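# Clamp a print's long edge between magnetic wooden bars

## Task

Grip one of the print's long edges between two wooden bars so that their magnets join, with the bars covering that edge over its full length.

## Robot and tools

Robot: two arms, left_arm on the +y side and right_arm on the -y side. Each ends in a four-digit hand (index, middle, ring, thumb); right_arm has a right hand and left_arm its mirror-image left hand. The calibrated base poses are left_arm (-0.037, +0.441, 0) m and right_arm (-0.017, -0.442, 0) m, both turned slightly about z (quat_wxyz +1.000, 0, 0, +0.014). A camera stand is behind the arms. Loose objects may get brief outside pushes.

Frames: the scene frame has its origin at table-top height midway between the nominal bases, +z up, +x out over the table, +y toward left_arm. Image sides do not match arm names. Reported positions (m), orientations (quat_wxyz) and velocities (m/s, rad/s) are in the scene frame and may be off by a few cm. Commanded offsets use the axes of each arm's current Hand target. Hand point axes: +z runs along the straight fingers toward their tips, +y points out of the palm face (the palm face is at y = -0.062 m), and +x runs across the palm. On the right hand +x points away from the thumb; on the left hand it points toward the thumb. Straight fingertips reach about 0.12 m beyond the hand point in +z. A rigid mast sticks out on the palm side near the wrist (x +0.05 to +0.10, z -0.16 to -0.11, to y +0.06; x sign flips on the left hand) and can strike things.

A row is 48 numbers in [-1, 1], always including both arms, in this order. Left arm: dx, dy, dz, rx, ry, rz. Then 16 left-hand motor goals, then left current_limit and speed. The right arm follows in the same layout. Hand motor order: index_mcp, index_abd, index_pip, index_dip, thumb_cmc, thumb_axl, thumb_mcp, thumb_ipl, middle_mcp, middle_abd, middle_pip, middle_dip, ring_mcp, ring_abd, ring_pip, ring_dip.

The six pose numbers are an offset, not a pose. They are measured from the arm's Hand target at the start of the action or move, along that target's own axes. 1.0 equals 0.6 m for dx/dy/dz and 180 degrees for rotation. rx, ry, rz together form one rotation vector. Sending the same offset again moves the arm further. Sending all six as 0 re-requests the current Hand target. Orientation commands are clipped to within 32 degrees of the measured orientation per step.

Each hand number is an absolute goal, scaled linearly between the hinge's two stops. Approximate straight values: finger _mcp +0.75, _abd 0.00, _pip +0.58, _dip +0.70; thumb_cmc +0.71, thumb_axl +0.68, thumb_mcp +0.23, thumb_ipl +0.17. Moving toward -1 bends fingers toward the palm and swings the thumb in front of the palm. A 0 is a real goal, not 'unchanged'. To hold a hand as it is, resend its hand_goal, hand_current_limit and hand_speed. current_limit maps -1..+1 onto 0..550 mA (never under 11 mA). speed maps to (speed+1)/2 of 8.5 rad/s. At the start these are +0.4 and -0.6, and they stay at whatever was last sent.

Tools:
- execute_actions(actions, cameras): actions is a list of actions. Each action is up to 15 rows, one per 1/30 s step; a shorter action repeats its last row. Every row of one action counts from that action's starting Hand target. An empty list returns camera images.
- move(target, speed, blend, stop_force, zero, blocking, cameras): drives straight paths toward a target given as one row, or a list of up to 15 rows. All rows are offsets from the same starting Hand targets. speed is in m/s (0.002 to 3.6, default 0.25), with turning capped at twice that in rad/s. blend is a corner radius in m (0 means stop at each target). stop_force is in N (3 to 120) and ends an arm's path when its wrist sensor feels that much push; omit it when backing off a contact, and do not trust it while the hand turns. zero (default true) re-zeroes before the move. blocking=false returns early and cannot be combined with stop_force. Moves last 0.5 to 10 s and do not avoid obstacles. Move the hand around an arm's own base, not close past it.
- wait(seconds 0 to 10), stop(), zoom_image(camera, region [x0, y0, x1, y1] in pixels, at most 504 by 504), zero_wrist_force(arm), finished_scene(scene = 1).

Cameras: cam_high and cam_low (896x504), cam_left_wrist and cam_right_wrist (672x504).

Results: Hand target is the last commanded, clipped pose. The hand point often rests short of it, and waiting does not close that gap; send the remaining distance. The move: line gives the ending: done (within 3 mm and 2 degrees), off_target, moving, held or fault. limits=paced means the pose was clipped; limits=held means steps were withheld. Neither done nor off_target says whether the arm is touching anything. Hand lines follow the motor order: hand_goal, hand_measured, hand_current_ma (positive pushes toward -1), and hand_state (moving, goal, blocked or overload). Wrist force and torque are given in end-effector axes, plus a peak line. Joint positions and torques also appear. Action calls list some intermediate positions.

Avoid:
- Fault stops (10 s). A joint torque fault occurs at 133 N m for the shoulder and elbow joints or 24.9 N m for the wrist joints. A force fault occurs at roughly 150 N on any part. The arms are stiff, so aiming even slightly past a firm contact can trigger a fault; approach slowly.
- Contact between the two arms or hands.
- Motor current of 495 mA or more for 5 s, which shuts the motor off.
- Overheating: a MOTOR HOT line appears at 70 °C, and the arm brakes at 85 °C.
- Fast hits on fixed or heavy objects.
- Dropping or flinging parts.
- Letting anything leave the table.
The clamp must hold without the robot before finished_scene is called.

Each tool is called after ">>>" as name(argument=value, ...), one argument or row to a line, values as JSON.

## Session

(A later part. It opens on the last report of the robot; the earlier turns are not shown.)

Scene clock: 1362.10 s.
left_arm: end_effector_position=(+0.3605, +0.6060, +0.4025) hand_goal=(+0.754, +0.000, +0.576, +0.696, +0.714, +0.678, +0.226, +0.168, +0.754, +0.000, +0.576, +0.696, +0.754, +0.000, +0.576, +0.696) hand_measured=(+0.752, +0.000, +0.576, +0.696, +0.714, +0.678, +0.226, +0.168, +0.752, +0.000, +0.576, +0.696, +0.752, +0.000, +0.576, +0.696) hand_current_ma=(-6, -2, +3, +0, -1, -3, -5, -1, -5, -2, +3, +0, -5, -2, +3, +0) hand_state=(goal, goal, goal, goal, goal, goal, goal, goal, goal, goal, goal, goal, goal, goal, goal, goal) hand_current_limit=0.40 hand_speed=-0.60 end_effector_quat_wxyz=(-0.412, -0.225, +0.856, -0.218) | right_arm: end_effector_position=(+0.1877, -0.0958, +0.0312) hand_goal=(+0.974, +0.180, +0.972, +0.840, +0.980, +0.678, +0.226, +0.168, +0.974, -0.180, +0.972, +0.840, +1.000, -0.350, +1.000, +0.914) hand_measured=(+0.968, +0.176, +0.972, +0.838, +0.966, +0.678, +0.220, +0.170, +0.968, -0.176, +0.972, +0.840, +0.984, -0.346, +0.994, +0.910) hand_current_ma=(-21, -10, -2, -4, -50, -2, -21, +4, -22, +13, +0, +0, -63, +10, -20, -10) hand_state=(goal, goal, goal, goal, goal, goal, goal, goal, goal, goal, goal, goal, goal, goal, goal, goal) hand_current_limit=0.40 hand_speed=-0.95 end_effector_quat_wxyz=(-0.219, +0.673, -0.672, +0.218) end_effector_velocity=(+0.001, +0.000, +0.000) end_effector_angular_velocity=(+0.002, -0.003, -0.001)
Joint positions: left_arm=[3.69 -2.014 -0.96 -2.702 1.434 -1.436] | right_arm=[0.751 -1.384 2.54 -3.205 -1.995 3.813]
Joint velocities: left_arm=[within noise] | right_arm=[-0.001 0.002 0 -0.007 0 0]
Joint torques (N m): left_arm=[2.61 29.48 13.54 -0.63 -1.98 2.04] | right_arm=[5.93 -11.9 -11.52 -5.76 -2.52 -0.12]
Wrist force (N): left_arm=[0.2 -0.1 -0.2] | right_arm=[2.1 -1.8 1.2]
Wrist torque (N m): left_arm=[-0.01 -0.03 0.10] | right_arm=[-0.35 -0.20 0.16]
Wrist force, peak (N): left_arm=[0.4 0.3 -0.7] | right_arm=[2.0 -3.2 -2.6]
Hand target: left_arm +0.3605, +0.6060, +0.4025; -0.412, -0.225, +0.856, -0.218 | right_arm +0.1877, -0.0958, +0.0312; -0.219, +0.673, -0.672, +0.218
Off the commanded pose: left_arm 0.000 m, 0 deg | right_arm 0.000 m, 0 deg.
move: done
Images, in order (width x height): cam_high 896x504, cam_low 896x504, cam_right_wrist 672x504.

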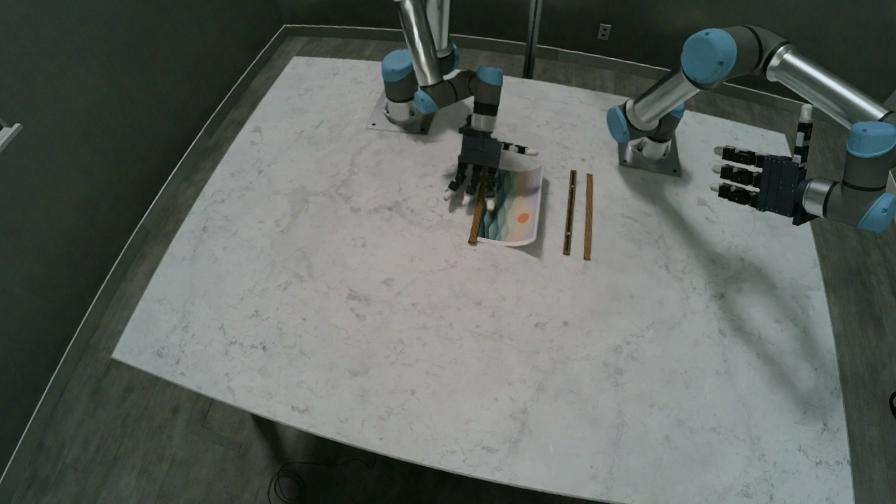

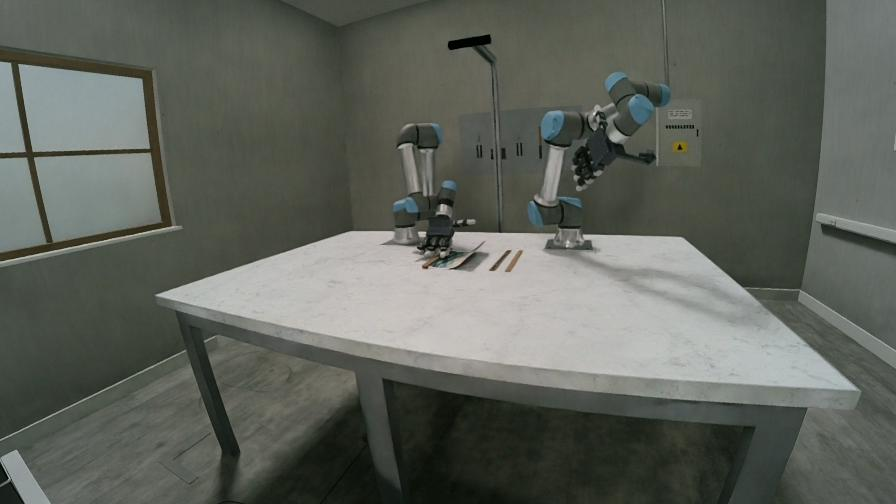

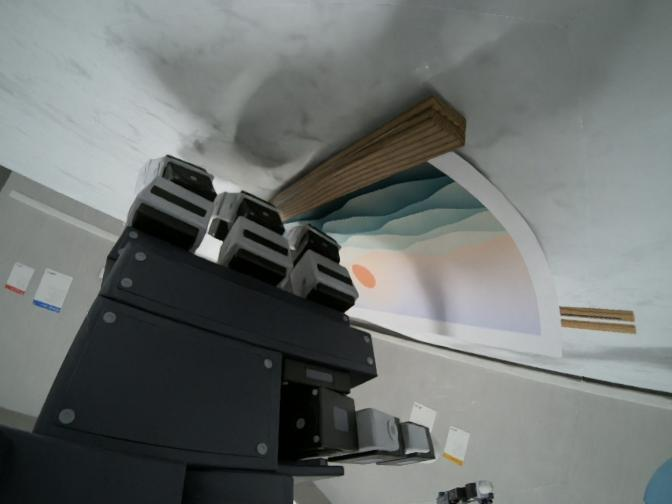

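>>> move(
  target=[
    [0,0,0,0,0,0,0.754,0,0.576,0.696,0.714,0.678,0.226,0.168,0.754,0,0.576,0.696,0.754,0,0.576,0.696,0.4,-0.6,0,-0.098,-0.1348,0,0,0,0.973,0.18,0.971,0.84,0.98,0.678,0.226,0.168,0.973,-0.18,0.971,0.84,1.0,-0.35,1.0,0.913,0.4,-0.95],
    [0,0,0,0,0,0,0.754,0,0.576,0.696,0.714,0.678,0.226,0.168,0.754,0,0.576,0.696,0.754,0,0.576,0.696,0.4,-0.6,0.2167,-0.147,-0.2022,0,0,0,0.973,0.18,0.971,0.84,0.98,0.678,0.226,0.168,0.973,-0.18,0.971,0.84,1.0,-0.35,1.0,0.913,0.4,-0.95],
  ],
  speed=0.1,
  blend=0.03,
  cameras=["cam_high","cam_low","cam_right_wrist","cam_left_wrist"],
)

>>> zoom_image(
  camera="cam_high",
  region=[450, 140, 550, 250],
)

>>> zoom_image(
  camera="cam_low",
  region=[410, 225, 490, 275],
)

>>> zoom_image(
  camera="cam_high",
  region=[460, 215, 500, 255],
)

>>> zoom_image(
  camera="cam_high",
  region=[470, 145, 510, 185],
)

Scene clock: 1374.40 s.
left_arm: end_effector_position=(+0.3605, +0.6060, +0.4025) hand_goal=(+0.754, +0.000, +0.576, +0.696, +0.714, +0.678, +0.226, +0.168, +0.754, +0.000, +0.576, +0.696, +0.754, +0.000, +0.576, +0.696) hand_measured=(+0.752, +0.000, +0.576, +0.696, +0.714, +0.678, +0.226, +0.168, +0.752, +0.000, +0.576, +0.696, +0.752, +0.000, +0.576, +0.696) hand_current_ma=(-6, -2, +3, +0, -1, -3, -5, -1, -5, -2, +3, +0, -5, -2, +3, +0) hand_state=(goal, goal, goal, goal, goal, goal, goal, goal, goal, goal, goal, goal, goal, goal, goal, goal) hand_current_limit=0.40 hand_speed=-0.60 end_effector_quat_wxyz=(-0.412, -0.225, +0.856, -0.218) | right_arm: end_effector_position=(+0.1879, -0.2258, +0.1811) hand_goal=(+0.974, +0.180, +0.972, +0.840, +0.980, +0.678, +0.226, +0.168, +0.974, -0.180, +0.972, +0.840, +1.000, -0.350, +1.000, +0.914) hand_measured=(+0.968, +0.176, +0.972, +0.838, +0.966, +0.678, +0.220, +0.170, +0.966, -0.176, +0.972, +0.840, +0.984, -0.346, +0.994, +0.910) hand_current_ma=(-23, -9, -2, -4, -49, -2, -21, +4, -25, +11, +0, +0, -63, +10, -20, -10) hand_state=(goal, goal, goal, goal, goal, goal, goal, goal, goal, goal, goal, goal, goal, goal, goal, goal) hand_current_limit=0.40 hand_speed=-0.95 end_effector_quat_wxyz=(-0.219, +0.673, -0.672, +0.218)
Joint positions: left_arm=[3.69 -2.014 -0.96 -2.702 1.434 -1.436] | right_arm=[0.327 -2.198 2.579 -2.55 -1.775 3.431]
Joint torques (N m): left_arm=[3.77 30 14.63 -0.71 -1.85 2.05] | right_arm=[-5.13 -1.01 -29.18 -4.82 -2.7 -0.32]
Wrist force (N): left_arm=[0.0 0.0 -0.3] | right_arm=[2.4 -2.3 0.9]
Wrist torque (N m): left_arm=[0.01 0.00 0.08] | right_arm=[-0.39 -0.27 0.12]
Wrist force, peak (N): left_arm=[0.9 0.2 0.0] | right_arm=[3.3 -2.2 0.6]
Hand target: left_arm +0.3605, +0.6060, +0.4025; -0.412, -0.225, +0.856, -0.218 | right_arm +0.1879, -0.2258, +0.1812; -0.219, +0.673, -0.672, +0.218
Off the commanded pose: left_arm 0.000 m, 0 deg | right_arm 0.000 m, 0 deg.
move: done

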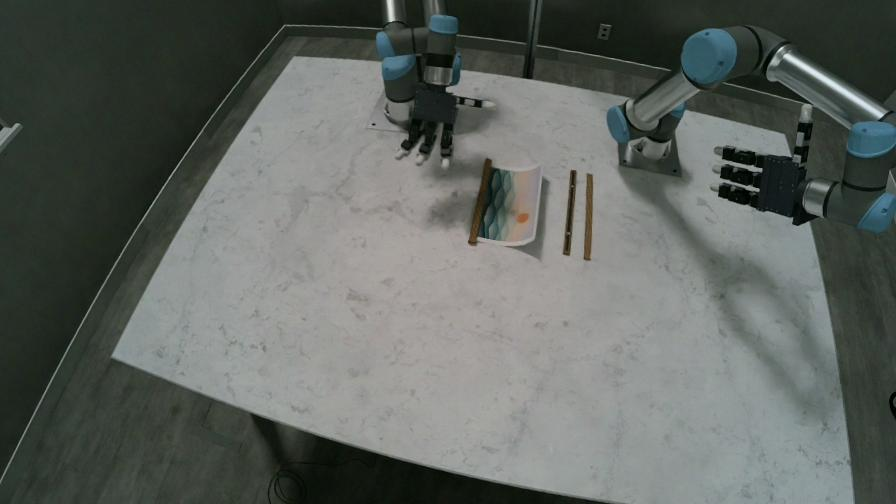

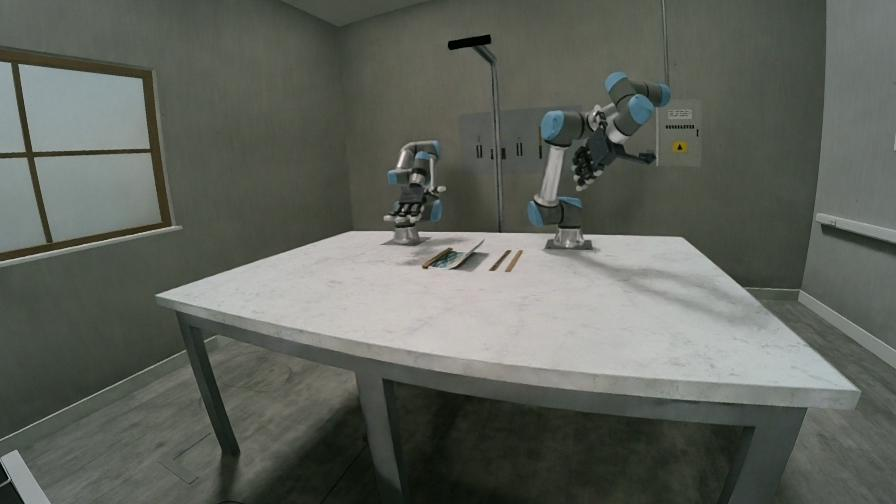

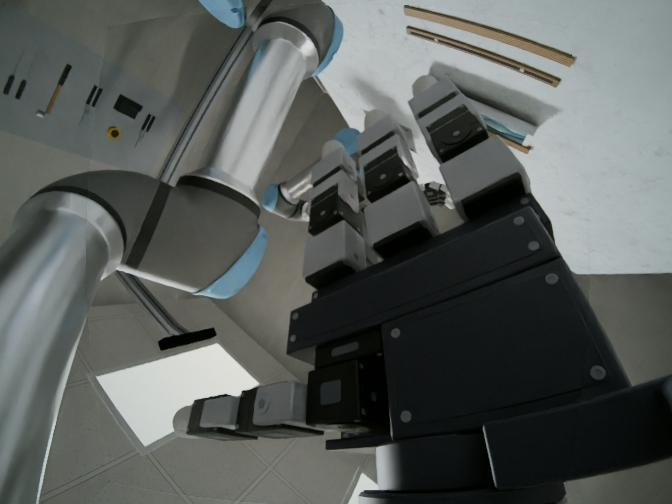

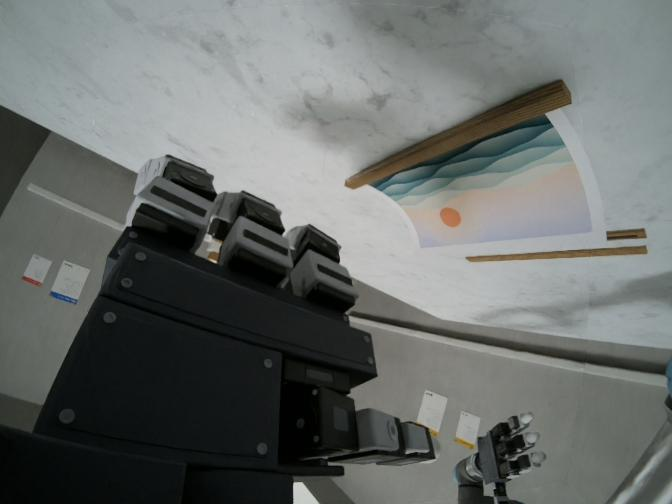

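Scaled by 4.582 from the camera's 896x504 image, which has a finer 1280x720 frame.

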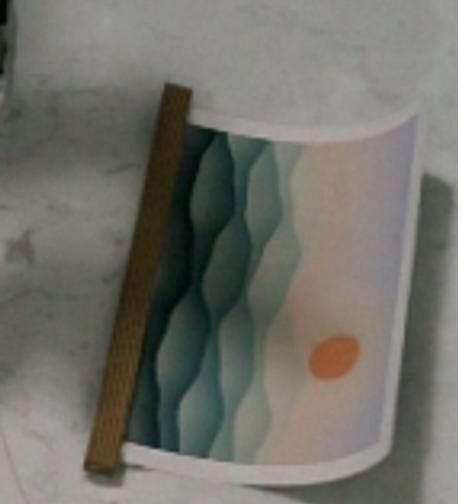

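Scaled by 6.300 from the camera's 896x504 image, which has a finer 1280x720 frame.

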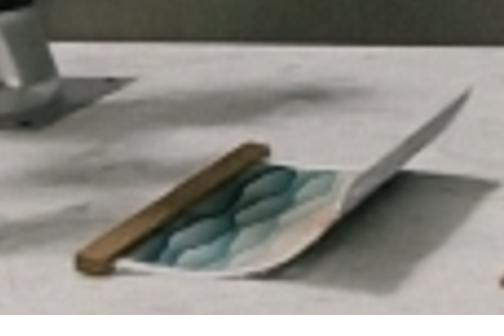

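Scaled by 12.600 from the camera's 896x504 image, which has a finer 1280x720 frame.

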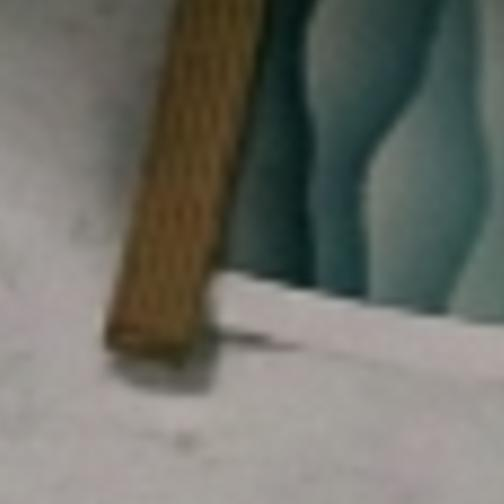

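Scaled by 12.600 from the camera's 896x504 image, which has a finer 1280x720 frame.

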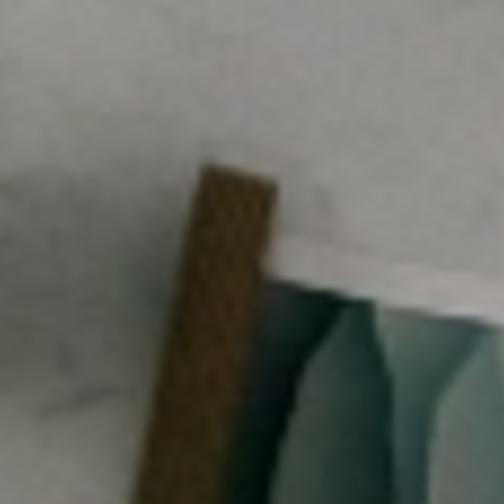

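>>> zoom_image(
  camera="cam_right_wrist",
  region=[330, 60, 600, 260],
)

>>> wait(
  seconds=0.5,
  cameras=["cam_high"],
)

>>> zoom_image(
  camera="cam_high",
  region=[450, 140, 550, 250],
)

Scaled by 1.867 from the camera's 672x504 image, which has a finer 960x720 frame.

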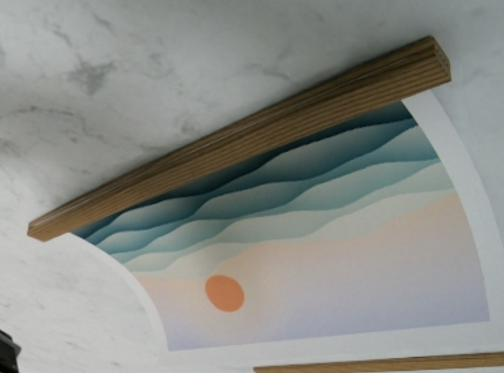

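Scene clock: 1384.57 s.
left_arm: end_effector_position=(+0.3605, +0.6060, +0.4025) hand_goal=(+0.754, +0.000, +0.576, +0.696, +0.714, +0.678, +0.226, +0.168, +0.754, +0.000, +0.576, +0.696, +0.754, +0.000, +0.576, +0.696) hand_measured=(+0.752, +0.000, +0.576, +0.696, +0.714, +0.678, +0.226, +0.168, +0.752, +0.000, +0.576, +0.696, +0.752, +0.000, +0.576, +0.696) hand_current_ma=(-6, -2, +3, +0, -1, -3, -5, -1, -5, -2, +3, +0, -5, -2, +3, +0) hand_state=(goal, goal, goal, goal, goal, goal, goal, goal, goal, goal, goal, goal, goal, goal, goal, goal) hand_current_limit=0.40 hand_speed=-0.60 end_effector_quat_wxyz=(-0.412, -0.225, +0.856, -0.218) | right_arm: end_effector_position=(+0.1879, -0.2258, +0.1812) hand_goal=(+0.974, +0.180, +0.972, +0.840, +0.980, +0.678, +0.226, +0.168, +0.974, -0.180, +0.972, +0.840, +1.000, -0.350, +1.000, +0.914) hand_measured=(+0.968, +0.176, +0.972, +0.838, +0.966, +0.678, +0.220, +0.170, +0.966, -0.176, +0.972, +0.840, +0.984, -0.346, +0.994, +0.910) hand_current_ma=(-23, -9, -2, -4, -49, -2, -21, +4, -25, +11, +0, +0, -63, +10, -20, -10) hand_state=(goal, goal, goal, goal, goal, goal, goal, goal, goal, goal, goal, goal, goal, goal, goal, goal) hand_current_limit=0.40 hand_speed=-0.95 end_effector_quat_wxyz=(-0.219, +0.673, -0.672, +0.218)
Joint positions: left_arm=[3.69 -2.014 -0.96 -2.702 1.434 -1.436] | right_arm=[0.327 -2.198 2.579 -2.55 -1.775 3.431]
Joint torques (N m): left_arm=[3.49 30.3 13.86 -0.72 -1.94 2.07] | right_arm=[-6.28 -4.76 -28.46 -2.22 1.61 -0.98]
Wrist force (N): left_arm=[0.1 -0.3 -0.3] | right_arm=[2.5 -2.0 0.9]
Wrist torque (N m): left_arm=[-0.04 -0.01 0.09] | right_arm=[-0.35 -0.29 0.13]
Wrist force, peak (N): left_arm=[0.8 0.0 -0.5] | right_arm=[2.8 -2.2 1.1]
Hand target: left_arm +0.3605, +0.6060, +0.4025; -0.412, -0.225, +0.856, -0.218 | right_arm +0.1879, -0.2258, +0.1812; -0.219, +0.673, -0.672, +0.218
Off the commanded pose: left_arm 0.000 m, 0 deg | right_arm 0.000 m, 0 deg.
wait: 0.50 s; at rest from the start
Images, in order (width x height): cam_high 896x504.

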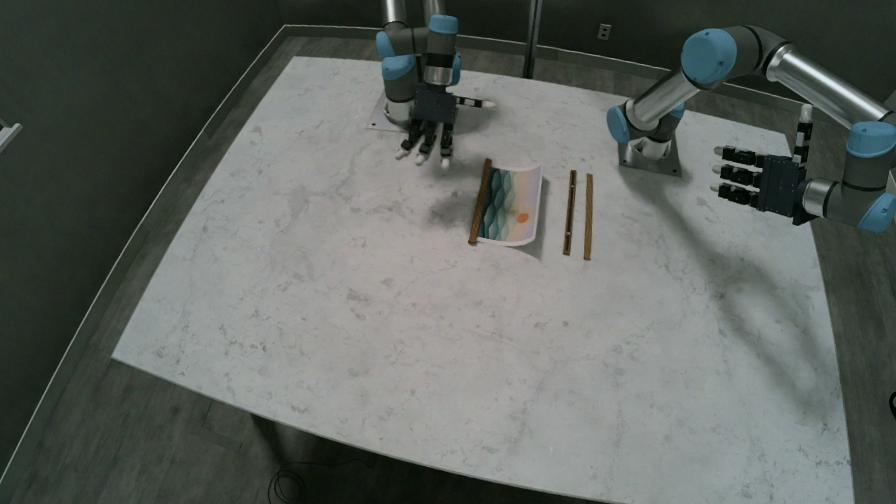

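Scaled by 4.582 from the camera's 896x504 image, which has a finer 1280x720 frame.

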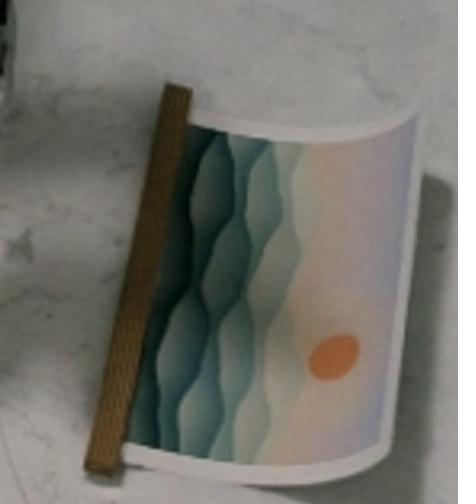

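The print's edge is held between two stacked bars along its whole length, the bars are resting still, and the hand is clear of them.

>>> finished_scene(
)

The scene is finished: the task was done.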